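# Hang the loaded sealant gun on the two hooks

## Task

Put the sealant gun onto the two curved hooks at the rear of the table, with its cartridge still loaded, so that nothing but the hooks holds it up; then state that you are finished.

## Robot and tools

Robot. Two arms, left_arm and right_arm, each with a two-finger gripper. left_arm stands on the +y side and right_arm on the -y side. The arm names do not match the left and right of camera pictures. Calibrated bases in the scene frame: left_arm (-0.037, +0.285, +0.046) m, quat_wxyz (+1.000, 0, 0, -0.029); right_arm (-0.050, -0.240, +0.037) m, quat_wxyz (+1.000, 0, 0, +0.015).

Frame. Every position, quaternion and target is in the scene frame. Its origin is at table-top height, halfway between the nominal bases. +x points out over the table, +z up, +y toward left_arm. Each gripper's fingers point along its own +z and close along its own y. end_effector_position is the point between the finger pads, roughly 1 cm short of the tips. Reported hand poses can be off by a few centimetres, more at long reach.

Row layout. Both execute_actions and move take rows of 16 plain numbers, always covering both arms even when one stays still. Order: left_arm x, y, z (metres), qw, qx, qy, qz (unit quaternion, w first), opening; then the same 8 for right_arm. Position and quaternion are an absolute pose for that arm's end_effector_position and end_effector_quat_wxyz, not an offset. Opening runs from -1 (closed) to +1 (fully open, 0.093 m).

execute_actions(actions, cameras). actions is a list of actions; each action is a list of up to 15 rows, one row per 1/30 s control step. A shorter action repeats its last row until 15 steps pass. If any target lies more than 0.6 m from that gripper's current position along any of the gripper's axes, the action is refused for both arms. A malformed action, or a first action failing that check, voids the whole call. An empty list just reports state and images. cameras: names, ["all"], [] for none, or null/omitted (all for an empty list, otherwise none). An unknown name voids the call.

move(target, speed, blend, opening_speed, blocking, cameras). target is one 16-number row or a list of up to 15 rows; each arm goes in a straight line from its Hand target toward its pose, with no 0.6 m check. speed: top path speed in m/s, 0.002 to 2.9, default 0.25; rotation is capped at twice that in rad/s; one value or one per target. blend: corner rounding in metres for lists, default 0. opening_speed: rate of change of the opening per second on the -1..+1 scale, at least 0.2. A move is capped at 10 s. Paths ignore obstacles and the other arm; grippers lag and stray more when fast or stretched out. Do not route a path near an arm's own base, as its shoulder may flip; go around. blocking=false returns after about 0.5 s while the move runs; a new move replaces it. The result adds a move: line: done, off_target, moving, held or fault, plus limits=paced (pose clipped) or limits=held (steps withheld). done means at rest within 10 mm and 2 degrees; neither done nor off_target tells you about contact.

wait(seconds): 0 to 10, arms hold their last command. stop(): brakes a running move. zoom_image(camera, region): camera is cam_high, cam_low, cam_left_wrist or cam_right_wrist; region [x0, y0, x1, y1] in pixels of the latest 672x504 picture, at most 504 by 504. read_manual(section): licence texts only. finished_scene(scene): ends the current scene, giving its number as shown in results; irreversible.

Control behaviour. Each step, the commanded orientation is limited to 40 degrees from the measured one, and position takes priority over orientation. One action may fall short; the result's Hand target shows where the arm is now headed, so command the remainder next time. To hold an orientation, repeat the same quaternion in every row instead of copying a drifted reading. For an idle arm, resend the exact pose from the result taken when it stopped, with its desired opening. A 0 in the opening slot is a real command; repeat the current value to leave a gripper alone. Friction and weight can leave the hand low, short or tilted, and small moves may not happen; check and correct after each move.

Gripping. grip_measured uses the opening scale. Pads meet near -0.94; an object of width w mm sits near -0.94 + 0.0208 w. Each gripper may read up to about 0.02 too open. For a firm grip on a rigid flat part send about 0.24 below that width reading; keep sending it to hold. To release, send well above the width reading. Jumping straight to a very low number briefly squeezes much harder. Joint positions ends with the finger opening in metres.

Result lines. end_effector_position and quat per arm, Hand target, Tool commands, grip_measured, Joint positions, Joint torques (joints 1-3 wrap at ±28 N m), Joint velocities (may be omitted when all within noise), step readings after execute_actions, and heat warnings: MOTOR HOT at 75 °C, OVER-TEMPERATURE FAULT at 90 °C (that arm folds and stays idle), collapse at 100 °C. Holding loads, stretching out or pushing on unreachable poses heats motors.

Avoid. Dropping the gun or cartridge, letting anything leave the table, releasing a part still moving, fast contact, pressing far past contact, hard pushes, any stop or fault of an arm, and arm-on-arm contact, including closing one gripper on the other's fingers. Loose objects may occasionally get nudged. The gun must still hang on the hooks after the robot lets go.

Each tool is called after ">>>" by a JSON object that holds its "method" and its "body", one argument or row to a line.

## Session

>>> {"method": "execute_actions", "body": {
  "actions": []
}}

>>> {"method": "zoom_image", "body": {
  "camera": "cam_high",
  "region": [180, 120, 500, 360]
}}

Scene clock: 0.00 s.
left_arm: end_effector_position=(+0.3482, +0.2855, +0.1106) grip_measured=+1.000 end_effector_quat_wxyz=(+0.522, -0.025, +0.852, +0.029) | right_arm: end_effector_position=(+0.3396, -0.2468, +0.1226) grip_measured=+1.000 end_effector_quat_wxyz=(+0.578, -0.001, +0.815, -0.047)
Joint positions: left_arm=[0.005 1.57 0.399 0.697 -0.123 -0.036 0.093] | right_arm=[-0.006 1.589 0.349 0.904 0.098 -0.047 0.093]
Joint velocities: within noise
Joint torques (N m): no reading
Heat: left arm: 36 °C; right arm: 39 °C.
Hand target: left_arm +0.3498, +0.2854, +0.1139; +0.525, -0.025, +0.850, +0.029 | right_arm +0.3426, -0.2467, +0.1295; +0.586, +0.000, +0.809, -0.046
Tool commands: left_gripper/opening=+1.0 right_gripper/opening=+1.0
camera_calibration:
cam_left_wrist: T_world_to_cam=[[0.0840007, -0.996318, -0.0171368, 0.258042], [-0.785572, -0.0556327, -0.616264, 0.39834], [0.613041, 0.0652288, -0.787353, -0.061037], [0, 0, 0, 1]] pos_world=[0.328668, 0.283235, 0.201847]
cam_right_wrist: T_world_to_cam=[[-0.0954008, -0.989395, 0.109527, -0.228126], [-0.718295, -0.00775349, -0.695696, 0.36105], [0.689167, -0.145042, -0.709937, -0.0986479], [0, 0, 0, 1]] pos_world=[0.305562, -0.237215, 0.206133]

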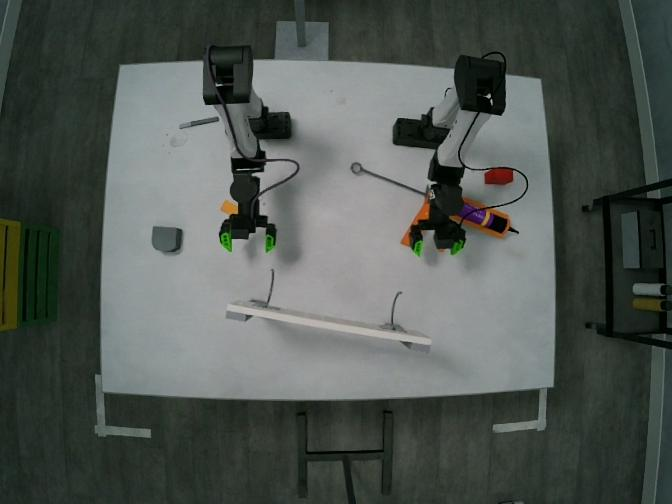

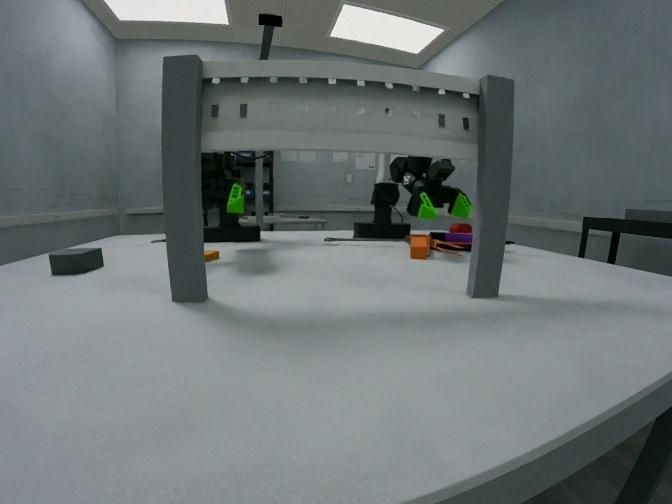

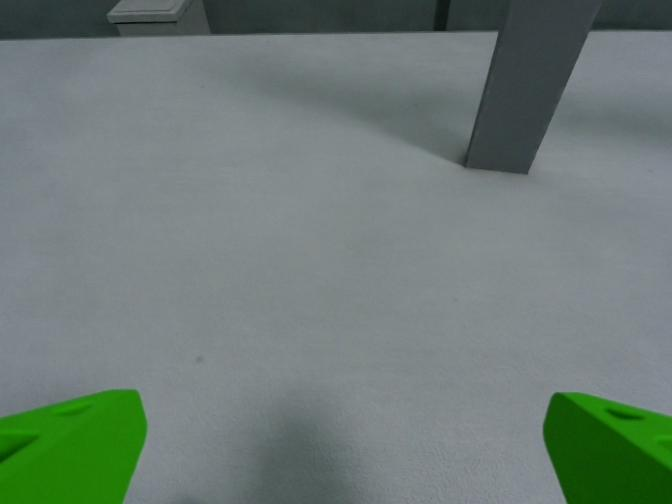

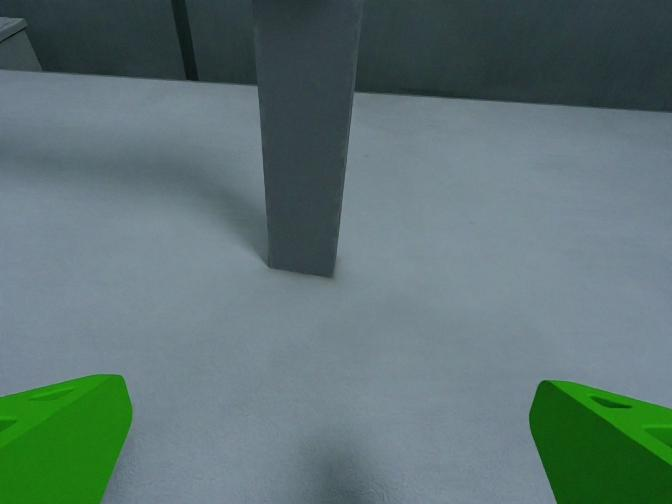

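Scaled by 1.575 from the camera's 672x504 image, which has a finer 960x720 frame.

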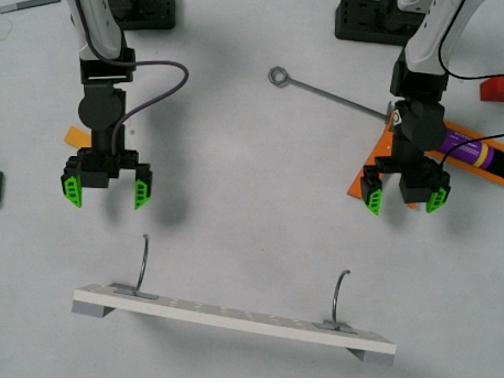

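>>> {"method": "move", "body": {
  "target": [0.17,0.30,0.32,0.259,0,0.966,0,1,0.15,-0.28,0.28,0.6,0,0.8,0,1],
  "cameras": ["all"]
}}

>>> {"method": "zoom_image", "body": {
  "camera": "cam_high",
  "region": [330, 140, 540, 260]
}}

Scene clock: 55.73 s.
left_arm: end_effector_position=(+0.1705, +0.3002, +0.3189) grip_measured=+1.000 end_effector_quat_wxyz=(+0.261, -0.004, +0.965, +0.002) | right_arm: end_effector_position=(+0.1496, -0.2811, +0.2686) grip_measured=+1.000 end_effector_quat_wxyz=(+0.593, +0.012, +0.805, +0.004)
Joint positions: left_arm=[0.173 1.013 1.385 -1.417 0.053 0.094 0.093] | right_arm=[-0.832 0.292 0.556 -0.68 -0.75 -0.271 0.093]
Joint torques (N m): left_arm=[0.55 -0.02 5.96 1.61 0.15 0.11] | right_arm=[-0.32 4.07 8.62 1.96 -0.32 -0.24]
Heat: left arm: 42 °C; right arm: 42 °C.
Hand target: left_arm +0.1700, +0.3000, +0.3201; +0.259, +0.000, +0.966, +0.000 | right_arm +0.1498, -0.2799, +0.2799; +0.600, +0.000, +0.800, +0.000
Off the commanded pose: left_arm 0.001 m, 1 deg | right_arm 0.011 m, 2 deg.
move: off_target (right_arm)
camera_calibration:
cam_left_wrist: T_world_to_cam=[[0.02099, -0.999778, -0.00190939, 0.298128], [-0.995466, -0.0207222, -0.0928335, 0.246352], [0.0927733, 0.0038493, -0.99568, 0.384448], [0, 0, 0, 1]] pos_world=[0.203311, 0.301687, 0.406226]
cam_right_wrist: T_world_to_cam=[[-0.0586569, -0.998224, 0.010378, -0.277524], [-0.691695, 0.0331446, -0.721428, 0.340399], [0.719803, -0.0494951, -0.692411, 0.148625], [0, 0, 0, 1]] pos_world=[0.112193, -0.280958, 0.351363]

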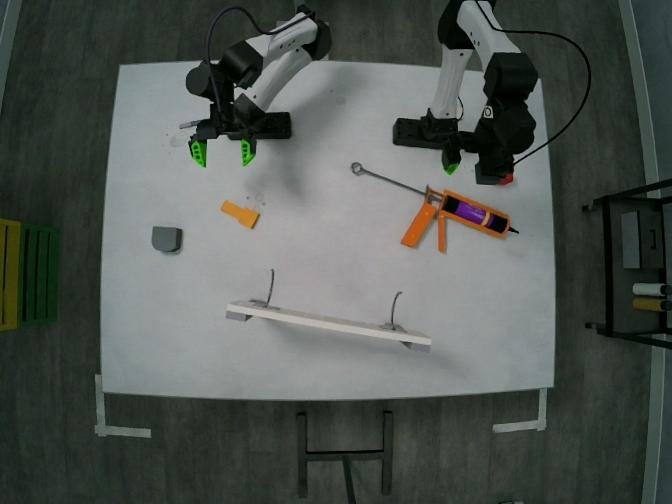

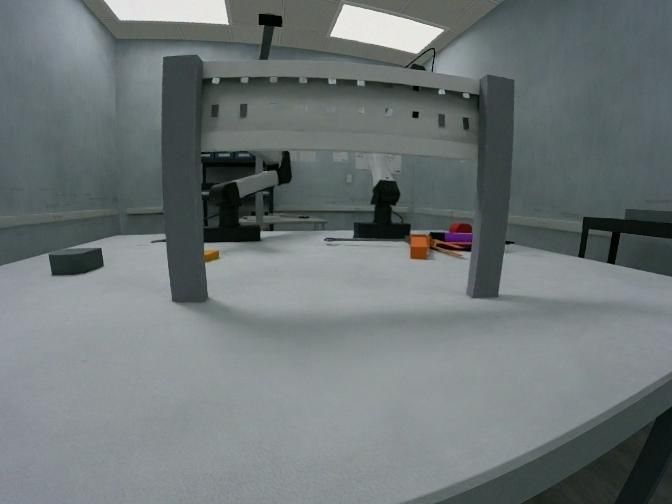

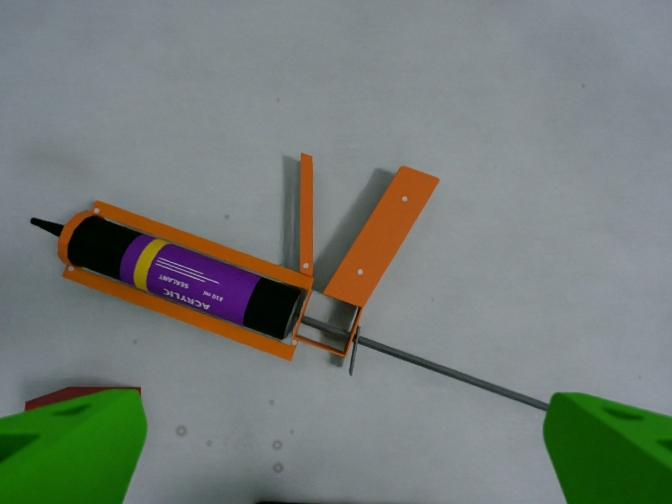

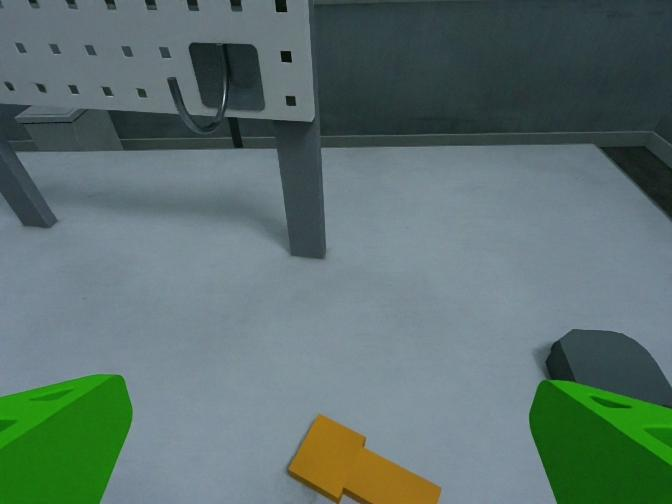

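Scaled by 2.400 from the camera's 672x504 image, which has a finer 960x720 frame.

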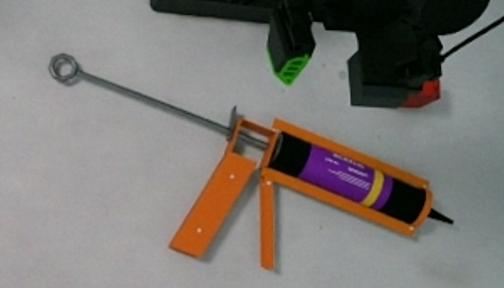

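>>> {"method": "move", "body": {
  "target": [0.196,0.392,0.16,0,0.585,-0.811,0,1,0.15,-0.28,0.28,0.6,0,0.8,0,1],
  "cameras": ["cam_left_wrist","cam_high"]
}}

Scene clock: 75.57 s.
left_arm: end_effector_position=(+0.1936, +0.3911, +0.1628) grip_measured=+1.000 end_effector_quat_wxyz=(+0.003, -0.578, +0.816, +0.003) | right_arm: end_effector_position=(+0.1496, -0.2808, +0.2684) grip_measured=+1.000 end_effector_quat_wxyz=(+0.593, +0.011, +0.805, +0.005)
Joint positions: left_arm=[0.483 1.501 1.192 -1.258 -0.008 -0.808 0.093] | right_arm=[-0.832 0.292 0.556 -0.682 -0.752 -0.271 0.093]
Joint torques (N m): left_arm=[0.46 -4.42 5.39 0.67 0.06 -0.11] | right_arm=[-0.28 4.08 8.62 1.94 -0.33 -0.23]
Heat: left arm: 38 °C; right arm: 43 °C.
Hand target: left_arm +0.1959, +0.3920, +0.1600; +0.000, -0.585, +0.811, +0.000 | right_arm +0.1498, -0.2799, +0.2799; +0.600, +0.000, +0.800, +0.000
Off the commanded pose: left_arm 0.004 m, 1 deg | right_arm 0.012 m, 2 deg.
move: off_target (right_arm)
camera_calibration:
cam_left_wrist: T_world_to_cam=[[0.947237, -0.320408, -0.00900052, -0.0555359], [-0.287992, -0.863062, 0.414951, 0.366555], [-0.140722, -0.390465, -0.909799, 0.411926], [0, 0, 0, 1]] pos_world=[0.216138, 0.459408, 0.222168]
Images, in order (width x height): cam_high 672x504, cam_left_wrist 672x504.

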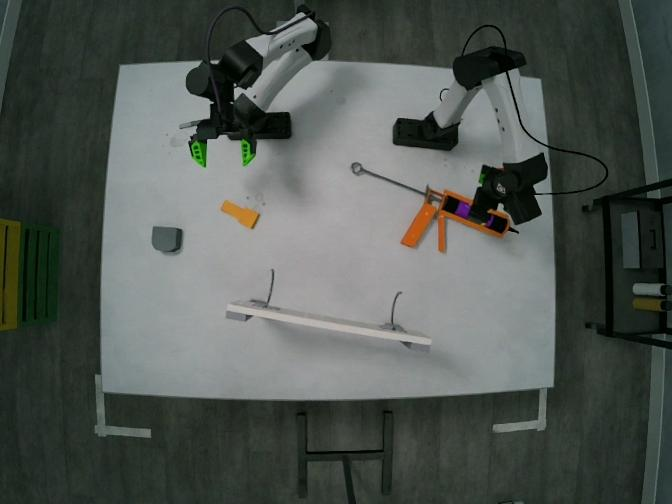

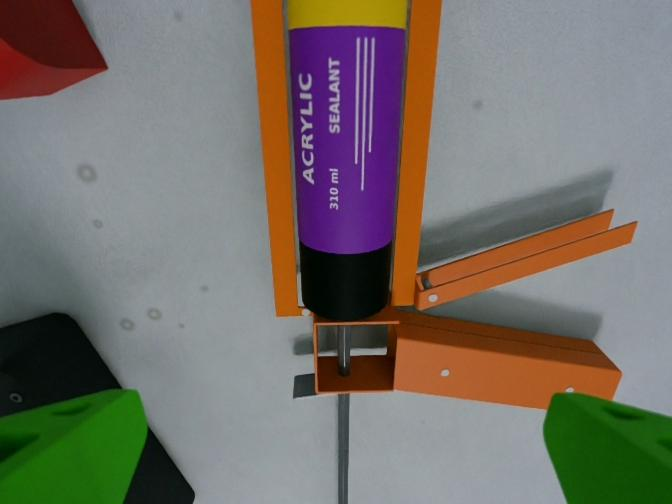

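>>> {"method": "move", "body": {
  "target": [0.201,0.4005,0.045,0,0.585,-0.811,0,1,0.15,-0.28,0.28,0.6,0,0.8,0,1],
  "cameras": ["cam_left_wrist"],
  "speed": 0.15
}}

Scene clock: 94.50 s.
left_arm: end_effector_position=(+0.2020, +0.4006, +0.0501) grip_measured=+1.000 end_effector_quat_wxyz=(+0.006, -0.587, +0.810, +0.003) | right_arm: end_effector_position=(+0.1496, -0.2808, +0.2685) grip_measured=+1.000 end_effector_quat_wxyz=(+0.593, +0.011, +0.805, +0.005)
Joint positions: left_arm=[0.503 1.672 0.893 -0.781 -0.007 -0.808 0.093] | right_arm=[-0.832 0.292 0.556 -0.682 -0.752 -0.272 0.093]
Joint torques (N m): left_arm=[0.61 -5 4.38 0.73 0.04 0.11] | right_arm=[-0.34 3.97 8.59 1.96 -0.32 -0.21]
Heat: left arm: 37 °C; right arm: 43 °C.
Hand target: left_arm +0.2009, +0.4004, +0.0451; +0.000, -0.585, +0.811, +0.000 | right_arm +0.1498, -0.2799, +0.2799; +0.600, +0.000, +0.800, +0.000
Off the commanded pose: left_arm 0.005 m, 1 deg | right_arm 0.012 m, 2 deg.
move: off_target (right_arm)
camera_calibration:
cam_left_wrist: T_world_to_cam=[[0.953561, -0.301185, -0.00313943, -0.0707274], [-0.273417, -0.869925, 0.410455, 0.423887], [-0.126354, -0.390535, -0.911875, 0.311537], [0, 0, 0, 1]] pos_world=[0.222705, 0.469114, 0.109874]
Images, in order (width x height): cam_left_wrist 672x504.

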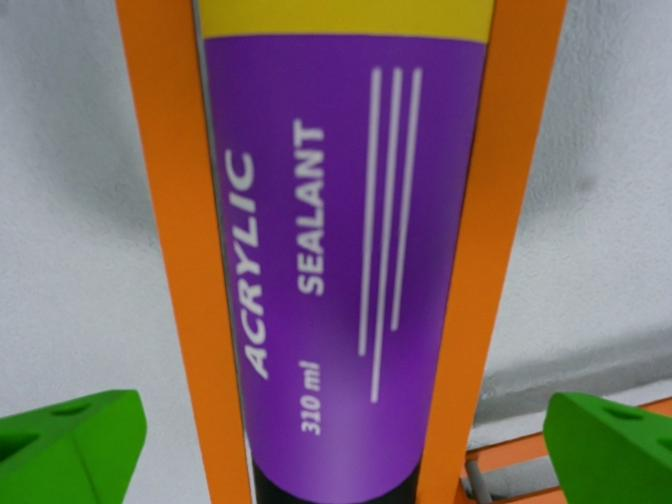

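>>> {"method": "move", "body": {
  "target": [
    [0.202,0.4115,0.045,0,0.585,-0.811,0,1,0.15,-0.28,0.28,0.6,0,0.8,0,1],
    [0.202,0.4115,0.013,0,0.585,-0.811,0,1,0.15,-0.28,0.28,0.6,0,0.8,0,1]
  ],
  "cameras": ["cam_left_wrist","cam_low"],
  "speed": 0.08
}}

>>> {"method": "zoom_image", "body": {
  "camera": "cam_low",
  "region": [320, 190, 540, 280]
}}

Scene clock: 110.90 s.
left_arm: end_effector_position=(+0.2036, +0.4124, +0.0184) grip_measured=+1.000 end_effector_quat_wxyz=(+0.006, -0.588, +0.809, +0.002) | right_arm: end_effector_position=(+0.1496, -0.2808, +0.2685) grip_measured=+1.000 end_effector_quat_wxyz=(+0.593, +0.011, +0.805, +0.005)
Joint positions: left_arm=[0.541 1.771 0.858 -0.646 -0.005 -0.774 0.093] | right_arm=[-0.832 0.292 0.556 -0.682 -0.752 -0.272 0.093]
Joint torques (N m): left_arm=[0.32 -5.53 4.03 0.69 0.05 0.12] | right_arm=[-0.27 4.07 8.61 1.97 -0.32 -0.23]
Heat: left arm: 37 °C; right arm: 43 °C.
Hand target: left_arm +0.2020, +0.4115, +0.0132; +0.000, -0.585, +0.811, +0.000 | right_arm +0.1498, -0.2799, +0.2799; +0.600, +0.000, +0.800, +0.000
Off the commanded pose: left_arm 0.006 m, 1 deg | right_arm 0.012 m, 2 deg.
move: off_target (right_arm)
camera_calibration:
cam_left_wrist: T_world_to_cam=[[0.954814, -0.2972, -0.00144402, -0.0707766], [-0.270319, -0.870454, 0.411385, 0.447221], [-0.12352, -0.392406, -0.911461, 0.28762], [0, 0, 0, 1]] pos_world=[0.223998, 0.481114, 0.0780719]
Images, in order (width x height): cam_low 672x504, cam_left_wrist 672x504.

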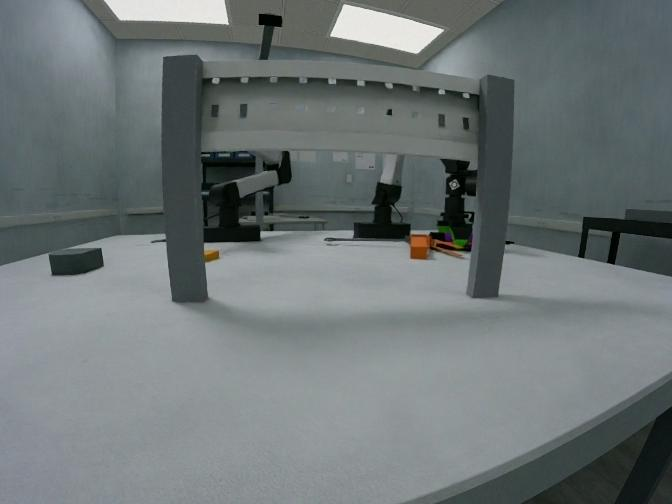

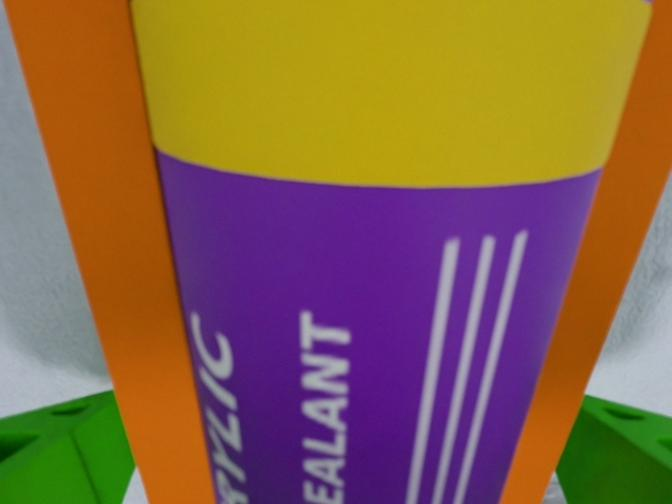

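Scaled by 2.291 from the camera's 672x504 image, which has a finer 960x720 frame.

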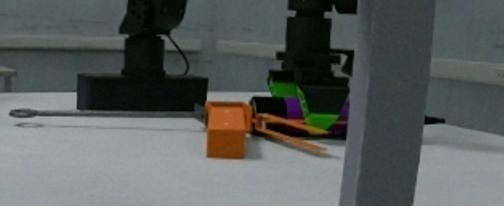

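>>> {"method": "move", "body": {
  "target": [0.202,0.4115,0.013,0,-0.585,0.811,0,0.15,0.15,-0.28,0.28,0.6,0,0.8,0,1],
  "opening_speed": 0.5
}}

>>> {"method": "move", "body": {
  "target": [
    [0.205,0.411,0.11,0,-0.574,0.819,0,0.15,0.15,-0.28,0.28,0.6,0,0.8,0,1]
  ],
  "cameras": ["cam_high","cam_low","cam_left_wrist"],
  "speed": 0.08
}}

>>> {"method": "zoom_image", "body": {
  "camera": "cam_low",
  "region": [320, 190, 540, 280]
}}

Scene clock: 139.50 s.
left_arm: end_effector_position=(+0.2049, +0.4127, +0.0184) grip_measured=+0.584 end_effector_quat_wxyz=(+0.009, -0.588, +0.809, +0.000) | right_arm: end_effector_position=(+0.1496, -0.2808, +0.2685) grip_measured=+1.000 end_effector_quat_wxyz=(+0.593, +0.011, +0.805, +0.005)
Joint positions: left_arm=[0.541 1.771 0.858 -0.641 -0.003 -0.773 0.073] | right_arm=[-0.832 0.292 0.556 -0.682 -0.752 -0.272 0.093]
Joint torques (N m): left_arm=[0.36 -5.56 4.01 0.65 0.02 0.11] | right_arm=[-0.27 4.07 8.62 1.97 -0.32 -0.23]
Heat: left arm: 37 °C; right arm: 44 °C.
Hand target: left_arm +0.2020, +0.4115, +0.0132; +0.000, -0.585, +0.811, +0.000 | right_arm +0.1498, -0.2799, +0.2799; +0.600, +0.000, +0.800, +0.000
Off the commanded pose: left_arm 0.006 m, 1 deg | right_arm 0.012 m, 2 deg.
move: off_target (right_arm)
camera_calibration:
cam_left_wrist: T_world_to_cam=[[0.954457, -0.298327, 0.00368784, -0.0714253], [-0.27366, -0.870479, 0.409117, 0.448612], [-0.11884, -0.391493, -0.912475, 0.286634], [0, 0, 0, 1]] pos_world=[0.225003, 0.481415, 0.0782746]
cam_right_wrist: T_world_to_cam=[[-0.0565134, -0.998353, 0.00992474, -0.277439], [-0.692126, 0.0320107, -0.721067, 0.33992], [0.719561, -0.0476191, -0.692795, 0.149116], [0, 0, 0, 1]] pos_world=[0.112291, -0.280763, 0.351165]

Scene clock: 141.40 s.
left_arm: end_effector_position=(+0.1936, +0.4113, +0.0814) grip_measured=+0.578 end_effector_quat_wxyz=(-0.033, -0.580, +0.814, +0.018) | right_arm: end_effector_position=(+0.1496, -0.2807, +0.2684) grip_measured=+1.000 end_effector_quat_wxyz=(+0.593, +0.011, +0.805, +0.005)
Joint positions: left_arm=[0.541 1.677 1.036 -0.999 -0.027 -0.755 0.073] | right_arm=[-0.832 0.292 0.556 -0.682 -0.752 -0.272 0.093]
Joint torques (N m): left_arm=[-0.31 -13.33 8.47 -0.03 0.27 0.12] | right_arm=[-0.32 4.08 8.59 1.96 -0.33 -0.22]
Heat: left arm: 38 °C; right arm: 44 °C.
Hand target: left_arm +0.2041, +0.4109, +0.1085; +0.000, -0.574, +0.819, +0.000 | right_arm +0.1498, -0.2799, +0.2798; +0.600, +0.000, +0.800, +0.000
Off the commanded pose: left_arm 0.031 m, 4 deg | right_arm 0.012 m, 2 deg.
move: off_target (left_arm, right_arm)
camera_calibration:
cam_left_wrist: T_world_to_cam=[[0.945376, -0.317452, -0.0740864, -0.0453591], [-0.252418, -0.856689, 0.449855, 0.405435], [-0.206277, -0.406581, -0.890023, 0.363438], [0, 0, 0, 1]] pos_world=[0.220189, 0.4807, 0.137721]
Images, in order (width x height): cam_high 672x504, cam_low 672x504, cam_left_wrist 672x504.

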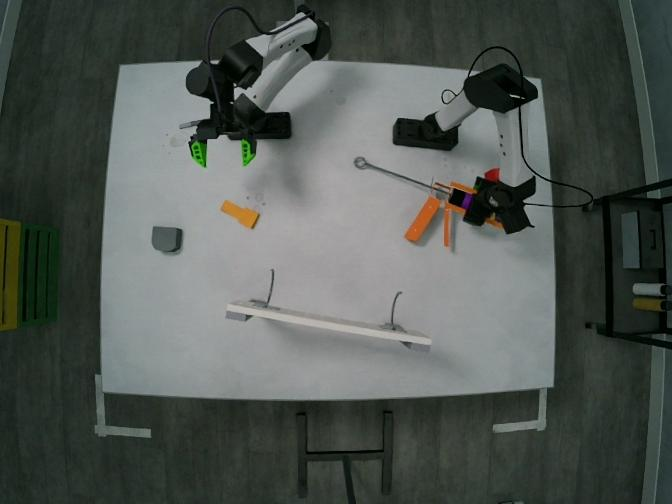

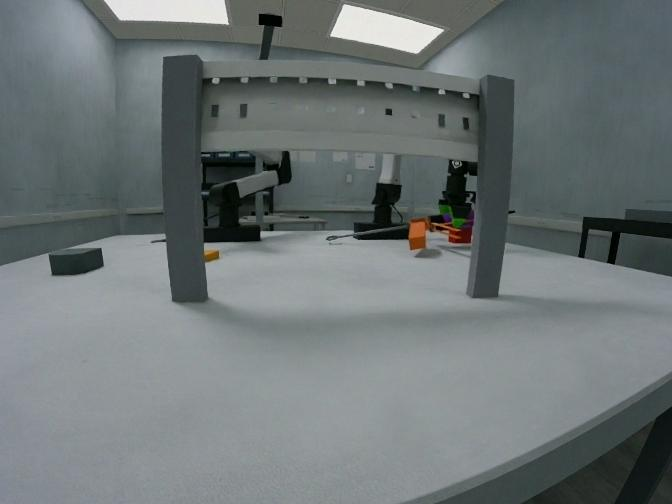

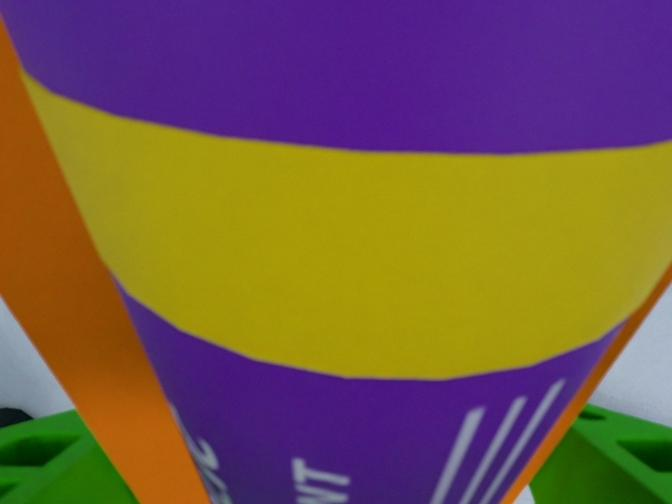

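Scaled by 2.291 from the camera's 672x504 image, which has a finer 960x720 frame.

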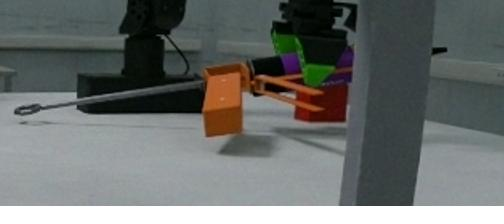

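>>> {"method": "move", "body": {
  "target": [
    [0.22,0.30,0.115,0,-0.545,0.839,0,0.15,0.15,-0.28,0.28,0.6,0,0.8,0,1],
    [0.26,0.16,0.12,0,-0.5,0.866,0,0.15,0.15,-0.28,0.28,0.6,0,0.8,0,1],
    [0.29,0.10,0.12,0,-0.259,0.966,0,0.15,0.15,-0.28,0.28,0.6,0,0.8,0,1]
  ],
  "cameras": ["cam_high","cam_low"],
  "speed": 0.15,
  "blend": 0.03
}}

Scene clock: 153.23 s.
left_arm: end_effector_position=(+0.2838, +0.1118, +0.1033) grip_measured=+0.577 end_effector_quat_wxyz=(-0.002, -0.266, +0.964, +0.027) | right_arm: end_effector_position=(+0.1496, -0.2807, +0.2684) grip_measured=+1.000 end_effector_quat_wxyz=(+0.593, +0.011, +0.805, +0.005)
Joint positions: left_arm=[-0.453 1.994 1.535 -1.153 -0.035 -1.05 0.073] | right_arm=[-0.832 0.292 0.556 -0.682 -0.752 -0.272 0.093]
Joint torques (N m): left_arm=[-0.24 -11.52 9.4 0.2 0.34 0.11] | right_arm=[-0.28 4.01 8.66 1.96 -0.32 -0.22]
Heat: left arm: 42 °C; right arm: 44 °C.
Hand target: left_arm +0.2895, +0.1004, +0.1200; +0.001, -0.259, +0.966, +0.000 | right_arm +0.1498, -0.2799, +0.2798; +0.600, +0.000, +0.800, +0.000
Off the commanded pose: left_arm 0.021 m, 3 deg | right_arm 0.012 m, 2 deg.
move: off_target (left_arm, right_arm)
Images, in order (width x height): cam_high 672x504, cam_low 672x504.

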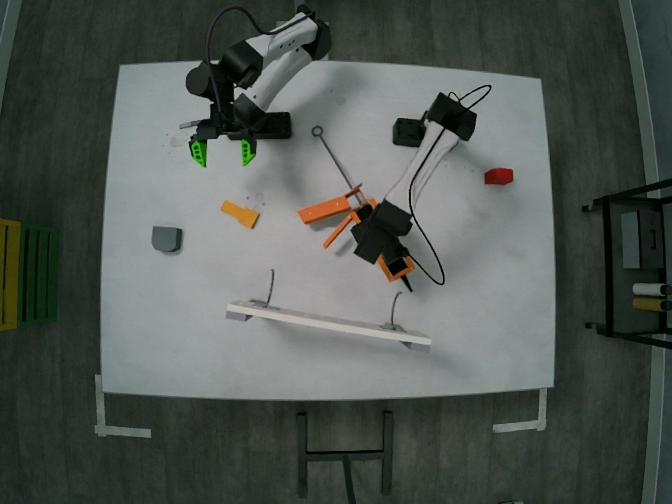

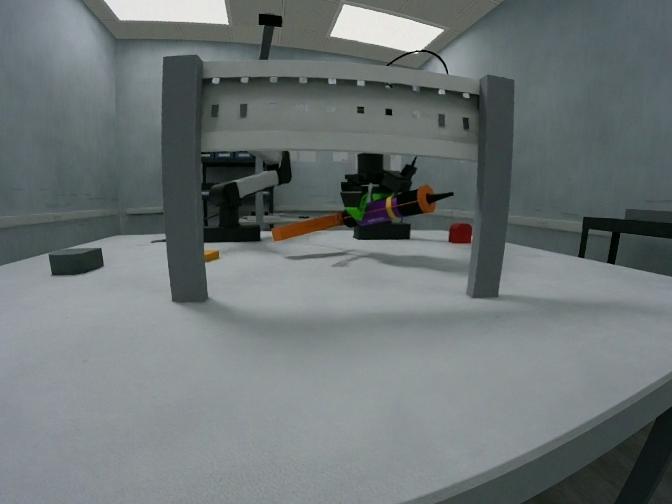

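>>> {"method": "move", "body": {
  "target": [
    [0.28,0.055,0.115,0,0,1,0,0.15,0.15,-0.28,0.28,0.6,0,0.8,0,1],
    [0.30,0.035,0.115,0,0.259,0.966,0,0.15,0.15,-0.28,0.28,0.6,0,0.8,0,1],
    [0.30,0.0,0.115,0,0.5,0.866,0,0.15,0.15,-0.28,0.28,0.6,0,0.8,0,1],
    [0.29,-0.06,0.115,0,0.676,0.737,0,0.15,0.15,-0.28,0.28,0.6,0,0.8,0,1]
  ],
  "cameras": ["cam_high","cam_low"],
  "speed": 0.19,
  "blend": 0.02
}}

Scene clock: 169.83 s.
left_arm: end_effector_position=(+0.2915, -0.0606, +0.0965) grip_measured=+0.575 end_effector_quat_wxyz=(-0.002, +0.671, +0.741, +0.000) | right_arm: end_effector_position=(+0.1496, -0.2807, +0.2684) grip_measured=+1.000 end_effector_quat_wxyz=(+0.593, +0.011, +0.805, +0.005)
Joint positions: left_arm=[-0.753 2.467 2.285 -1.393 0 0.661 0.073] | right_arm=[-0.832 0.292 0.556 -0.682 -0.752 -0.272 0.093]
Joint torques (N m): left_arm=[-0.05 -15.68 9.2 -0.04 0.01 0.09] | right_arm=[-0.32 4.03 8.66 1.96 -0.32 -0.22]
Heat: left arm: 44 °C; right arm: 45 °C.
Hand target: left_arm +0.2898, -0.0598, +0.1146; +0.002, +0.676, +0.737, +0.000 | right_arm +0.1498, -0.2799, +0.2798; +0.600, +0.000, +0.800, +0.000
Off the commanded pose: left_arm 0.019 m, 1 deg | right_arm 0.012 m, 2 deg.
move: off_target (left_arm, right_arm)
Images, in order (width x height): cam_high 672x504, cam_low 672x504.

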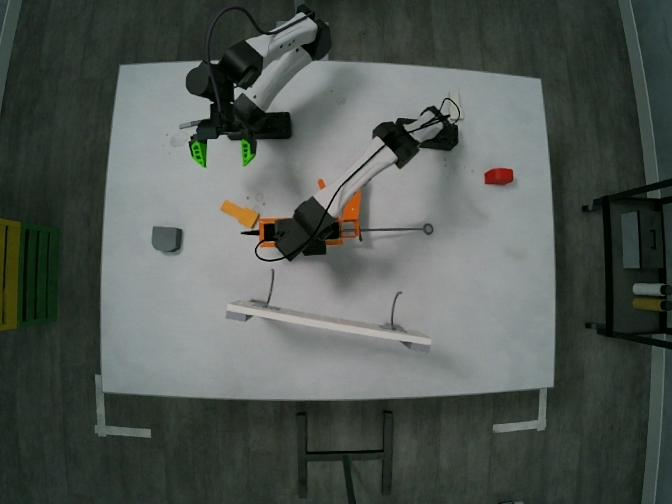

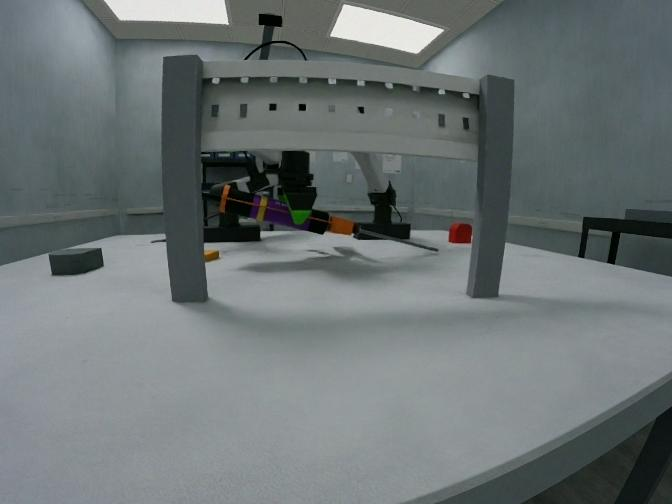

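>>> {"method": "move", "body": {
  "target": [
    [0.31,-0.03,0.115,0,0.676,0.737,0,0.15,0.15,-0.28,0.28,0.6,0,0.8,0,1],
    [0.31,-0.03,0.012,0,0.676,0.737,0,0.15,0.15,-0.28,0.28,0.6,0,0.8,0,1]
  ],
  "cameras": ["cam_high","cam_low"],
  "speed": [0.15,0.08]
}}

>>> {"method": "zoom_image", "body": {
  "camera": "cam_low",
  "region": [160, 150, 480, 290]
}}

Scene clock: 180.70 s.
left_arm: end_effector_position=(+0.3011, -0.0186, +0.0187) grip_measured=+0.575 end_effector_quat_wxyz=(-0.032, +0.675, +0.737, +0.007) | right_arm: end_effector_position=(+0.1496, -0.2807, +0.2684) grip_measured=+1.000 end_effector_quat_wxyz=(+0.593, +0.011, +0.805, +0.005)
Joint positions: left_arm=[-0.679 2.467 1.972 -1.141 -0.015 0.746 0.073] | right_arm=[-0.832 0.292 0.556 -0.682 -0.752 -0.272 0.093]
Joint torques (N m): left_arm=[0.1 -14.06 3.56 1.27 0.21 0.03] | right_arm=[-0.27 4.11 8.62 1.95 -0.33 -0.21]
Heat: left arm: 51 °C; right arm: 45 °C.
Hand target: left_arm +0.3096, -0.0297, +0.0129; -0.001, +0.676, +0.737, +0.000 | right_arm +0.1498, -0.2799, +0.2798; +0.600, +0.000, +0.800, +0.000
Off the commanded pose: left_arm 0.016 m, 4 deg | right_arm 0.012 m, 2 deg.
move: off_target (left_arm, right_arm)
Images, in order (width x height): cam_high 672x504, cam_low 672x504.

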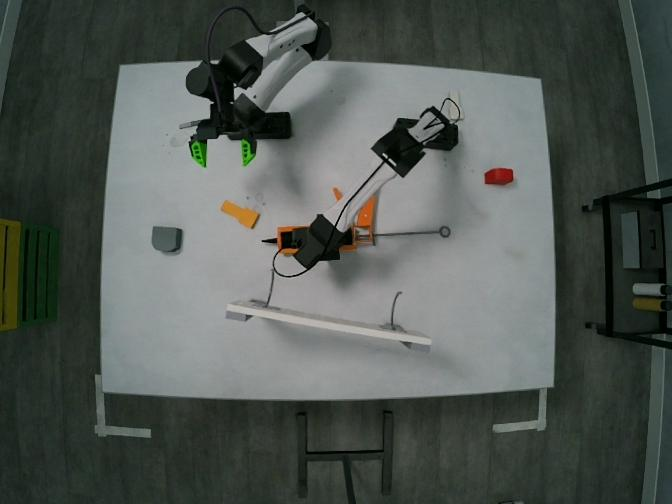

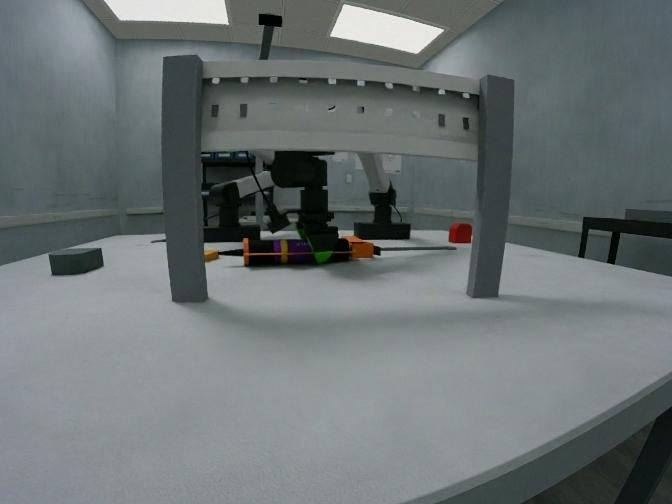

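Scaled by 1.575 from the camera's 672x504 image, which has a finer 960x720 frame.

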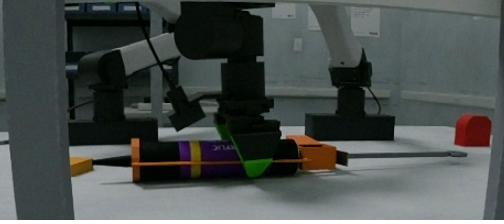

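>>> {"method": "move", "body": {
  "target": [
    [0.305,-0.022,0.006,0,0.676,0.737,0,0.15,0.15,-0.28,0.28,0.6,0,0.8,0,1],
    [0.303,-0.019,0.012,0,0.676,0.737,0,1,0.15,-0.28,0.28,0.6,0,0.8,0,1]
  ],
  "cameras": ["cam_low"],
  "speed": 0.08,
  "opening_speed": 0.6
}}

>>> {"method": "zoom_image", "body": {
  "camera": "cam_low",
  "region": [160, 150, 480, 290]
}}

Scene clock: 190.87 s.
left_arm: end_effector_position=(+0.3015, -0.0196, +0.0127) grip_measured=+1.000 end_effector_quat_wxyz=(-0.003, +0.678, +0.735, -0.005) | right_arm: end_effector_position=(+0.1496, -0.2807, +0.2684) grip_measured=+1.000 end_effector_quat_wxyz=(+0.593, +0.011, +0.805, +0.005)
Joint positions: left_arm=[-0.671 2.416 1.857 -1.017 0.01 0.762 0.093] | right_arm=[-0.832 0.292 0.556 -0.682 -0.752 -0.272 0.093]
Joint torques (N m): left_arm=[0.05 -14.05 4.62 0.6 -0.03 -0.04] | right_arm=[-0.28 4.11 8.59 1.96 -0.33 -0.21]
Heat: left arm: 54 °C; right arm: 45 °C.
Hand target: left_arm +0.3031, -0.0190, +0.0121; +0.000, +0.676, +0.737, +0.000 | right_arm +0.1498, -0.2799, +0.2798; +0.600, +0.000, +0.800, +0.000
Off the commanded pose: left_arm 0.002 m, 1 deg | right_arm 0.012 m, 2 deg.
move: off_target (right_arm)
Images, in order (width x height): cam_low 672x504.

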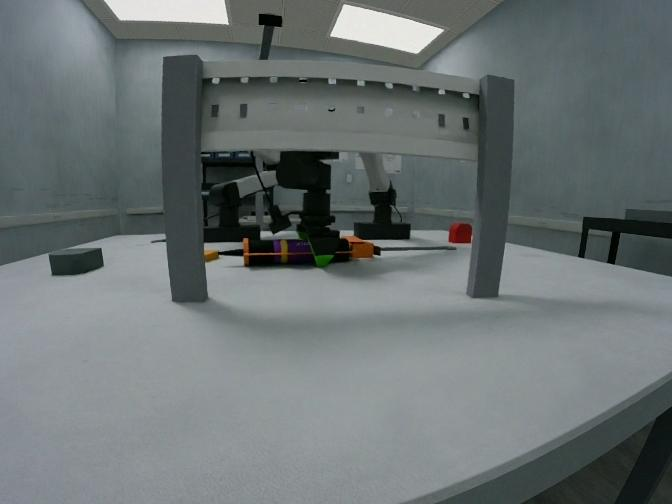

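Scaled by 1.575 from the camera's 672x504 image, which has a finer 960x720 frame.

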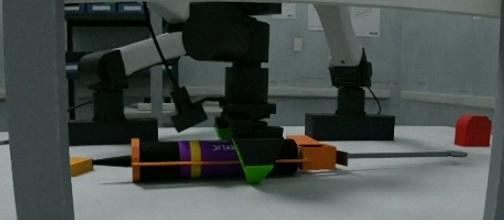

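>>> {"method": "move", "body": {
  "target": [
    [0.303,-0.019,0.17,0,0.676,0.737,0,1,0.15,-0.28,0.28,0.6,0,0.8,0,1],
    [0.19,0.10,0.17,0,0.148,0.989,0,0.5,0.24,-0.20,0.28,0.3,0.3,0.9,0,1]
  ],
  "cameras": ["cam_high","cam_left_wrist","cam_right_wrist"],
  "speed": 0.2
}}

Scene clock: 247.07 s.
left_arm: end_effector_position=(+0.1881, +0.0977, +0.1632) grip_measured=+0.502 end_effector_quat_wxyz=(-0.017, +0.155, +0.988, +0.004) | right_arm: end_effector_position=(+0.2366, -0.2046, +0.2717) grip_measured=+1.000 end_effector_quat_wxyz=(+0.296, +0.298, +0.907, -0.012)
Joint positions: left_arm=[-0.63 1.682 1.378 -1.3 0.009 -0.375 0.069] | right_arm=[0.305 1.238 1.304 -1.151 0.371 0.878 0.093]
Joint torques (N m): left_arm=[0.58 -10.5 4.71 0.61 -0.11 -0.08] | right_arm=[0.68 -3.04 8.59 1.25 0.13 0.06]
Heat: left arm: 62 °C; right arm: 46 °C.
Hand target: left_arm +0.1900, +0.1000, +0.1699; +0.000, +0.148, +0.989, +0.000 | right_arm +0.2399, -0.2001, +0.2800; +0.302, +0.301, +0.905, +0.000
Off the commanded pose: left_arm 0.007 m, 2 deg | right_arm 0.010 m, 2 deg.
move: done
camera_calibration:
cam_left_wrist: T_world_to_cam=[[-0.296848, -0.95487, -0.0101937, 0.151763], [-0.852549, 0.260199, 0.453273, 0.101704], [-0.430165, 0.143244, -0.891313, 0.296242], [0, 0, 0, 1]] pos_world=[0.259191, 0.0760158, 0.219492]
cam_right_wrist: T_world_to_cam=[[-0.56424, -0.819246, -0.102315, -0.00927231], [-0.811061, 0.573187, -0.116779, 0.374671], [0.154316, 0.0170922, -0.987874, 0.31951], [0, 0, 0, 1]] pos_world=[0.249343, -0.227814, 0.358441]
Images, in order (width x height): cam_high 672x504, cam_left_wrist 672x504, cam_right_wrist 672x504.

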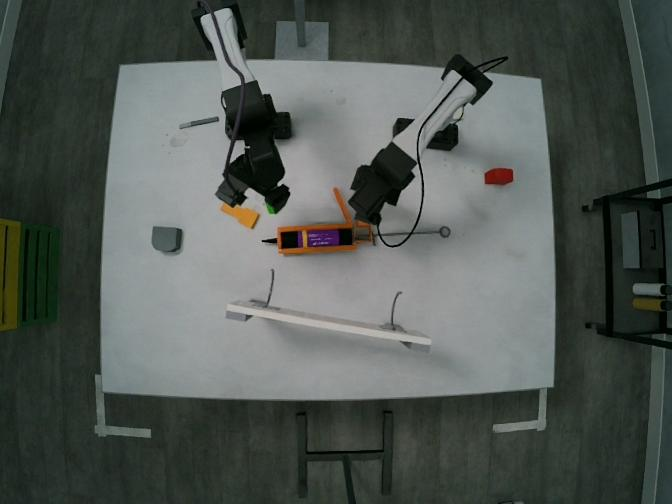

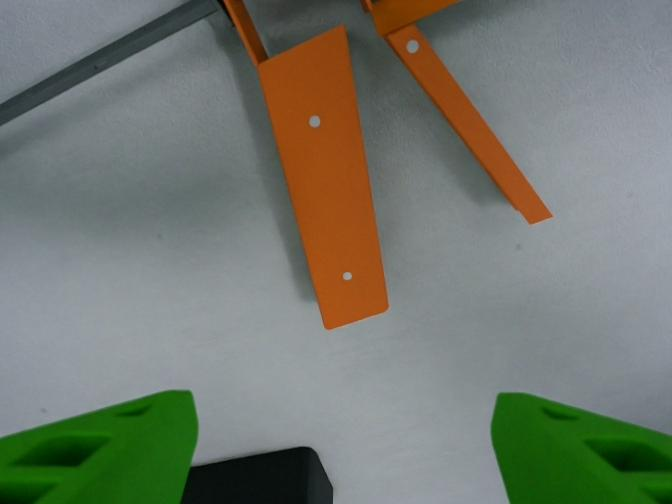

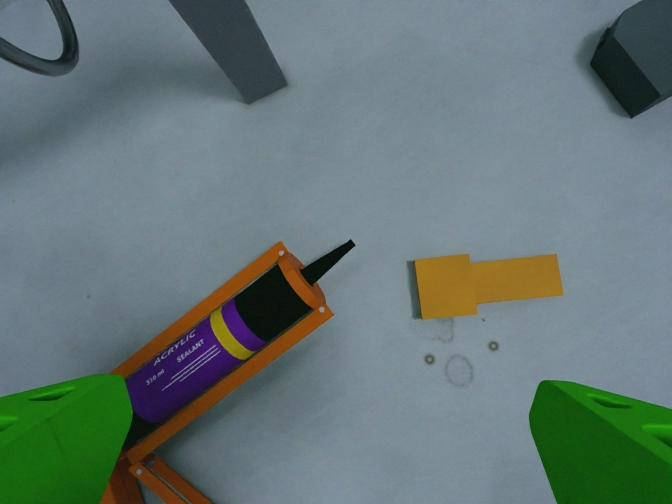

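>>> {"method": "move", "body": {
  "target": [0.165,0.1035,0.09,0,0.061,0.998,0,0.5,0.303,-0.065,0.17,0,0.735,-0.678,0,1],
  "cameras": ["all"],
  "speed": 0.2
}}

Scene clock: 266.67 s.
left_arm: end_effector_position=(+0.1637, +0.1048, +0.0851) grip_measured=+0.502 end_effector_quat_wxyz=(-0.014, +0.063, +0.998, +0.005) | right_arm: end_effector_position=(+0.2993, -0.0674, +0.1672) grip_measured=+1.000 end_effector_quat_wxyz=(+0.002, +0.729, -0.684, -0.005)
Joint positions: left_arm=[-0.667 1.659 1.033 -0.974 0.009 -0.597 0.069] | right_arm=[0.425 2.043 1.898 -1.432 -0.007 -1.179 0.093]
Joint torques (N m): left_arm=[-0.53 -9.35 4.38 0.58 -0.11 -0.1] | right_arm=[0.55 -9.87 8.03 0.22 0.02 -0.2]
Heat: left arm: 58 °C; right arm: 47 °C.
Hand target: left_arm +0.1650, +0.1035, +0.0900; +0.000, +0.061, +0.998, +0.000 | right_arm +0.3029, -0.0651, +0.1700; +0.000, +0.735, -0.678, +0.000
Off the commanded pose: left_arm 0.005 m, 2 deg | right_arm 0.005 m, 1 deg.
move: done
camera_calibration:
cam_left_wrist: T_world_to_cam=[[-0.116135, -0.993119, -0.0150894, 0.125386], [-0.888542, 0.0970926, 0.448405, 0.137909], [-0.443854, 0.065483, -0.893703, 0.225747], [0, 0, 0, 1]] pos_world=[0.237298, 0.0963508, 0.141804]
cam_right_wrist: T_world_to_cam=[[0.995845, 0.0800621, 0.0434004, -0.302876], [0.0525751, -0.894556, 0.443853, -0.116485], [0.0743599, -0.439727, -0.895048, 0.181935], [0, 0, 0, 1]] pos_world=[0.294213, 0.0000486753, 0.227687]

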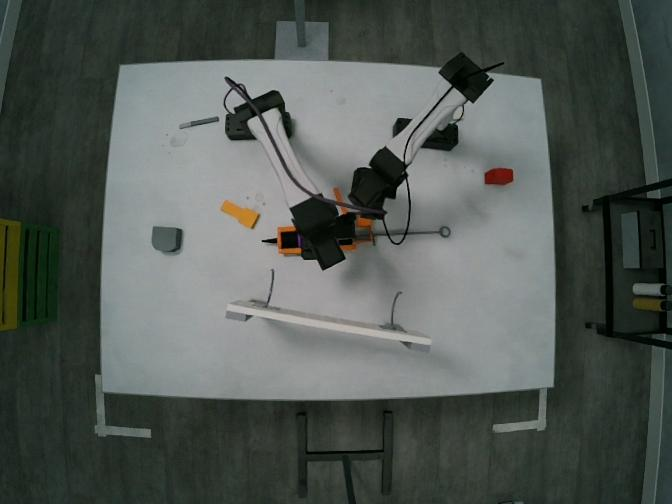

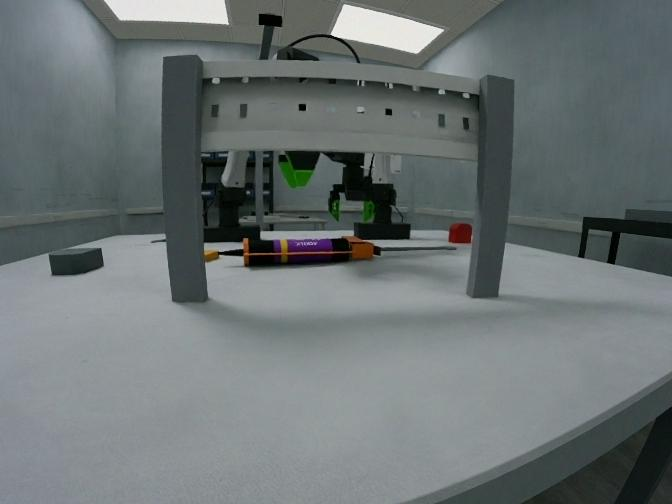

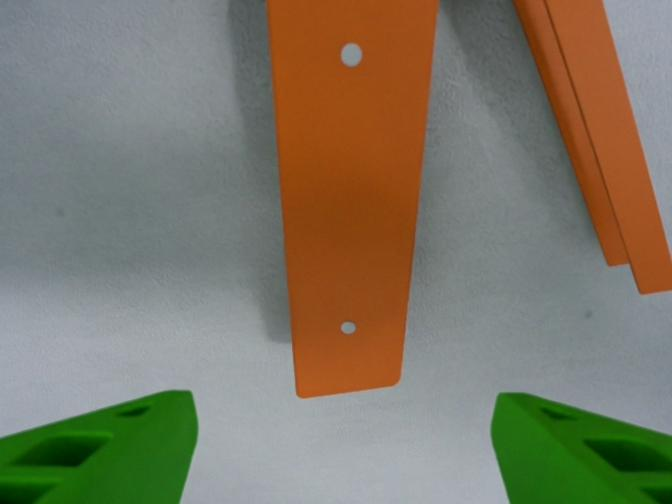

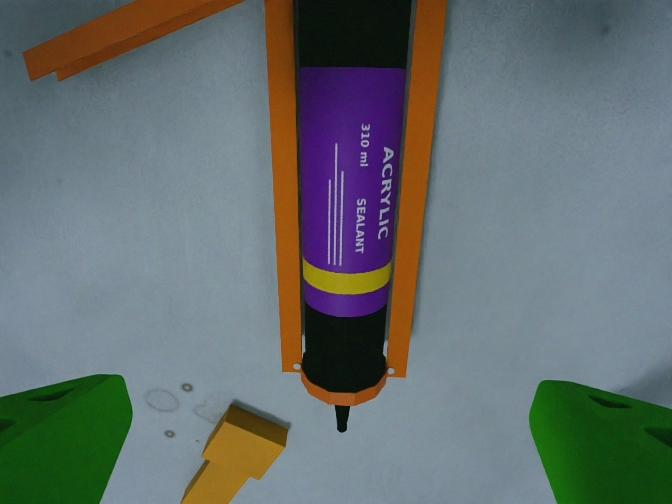

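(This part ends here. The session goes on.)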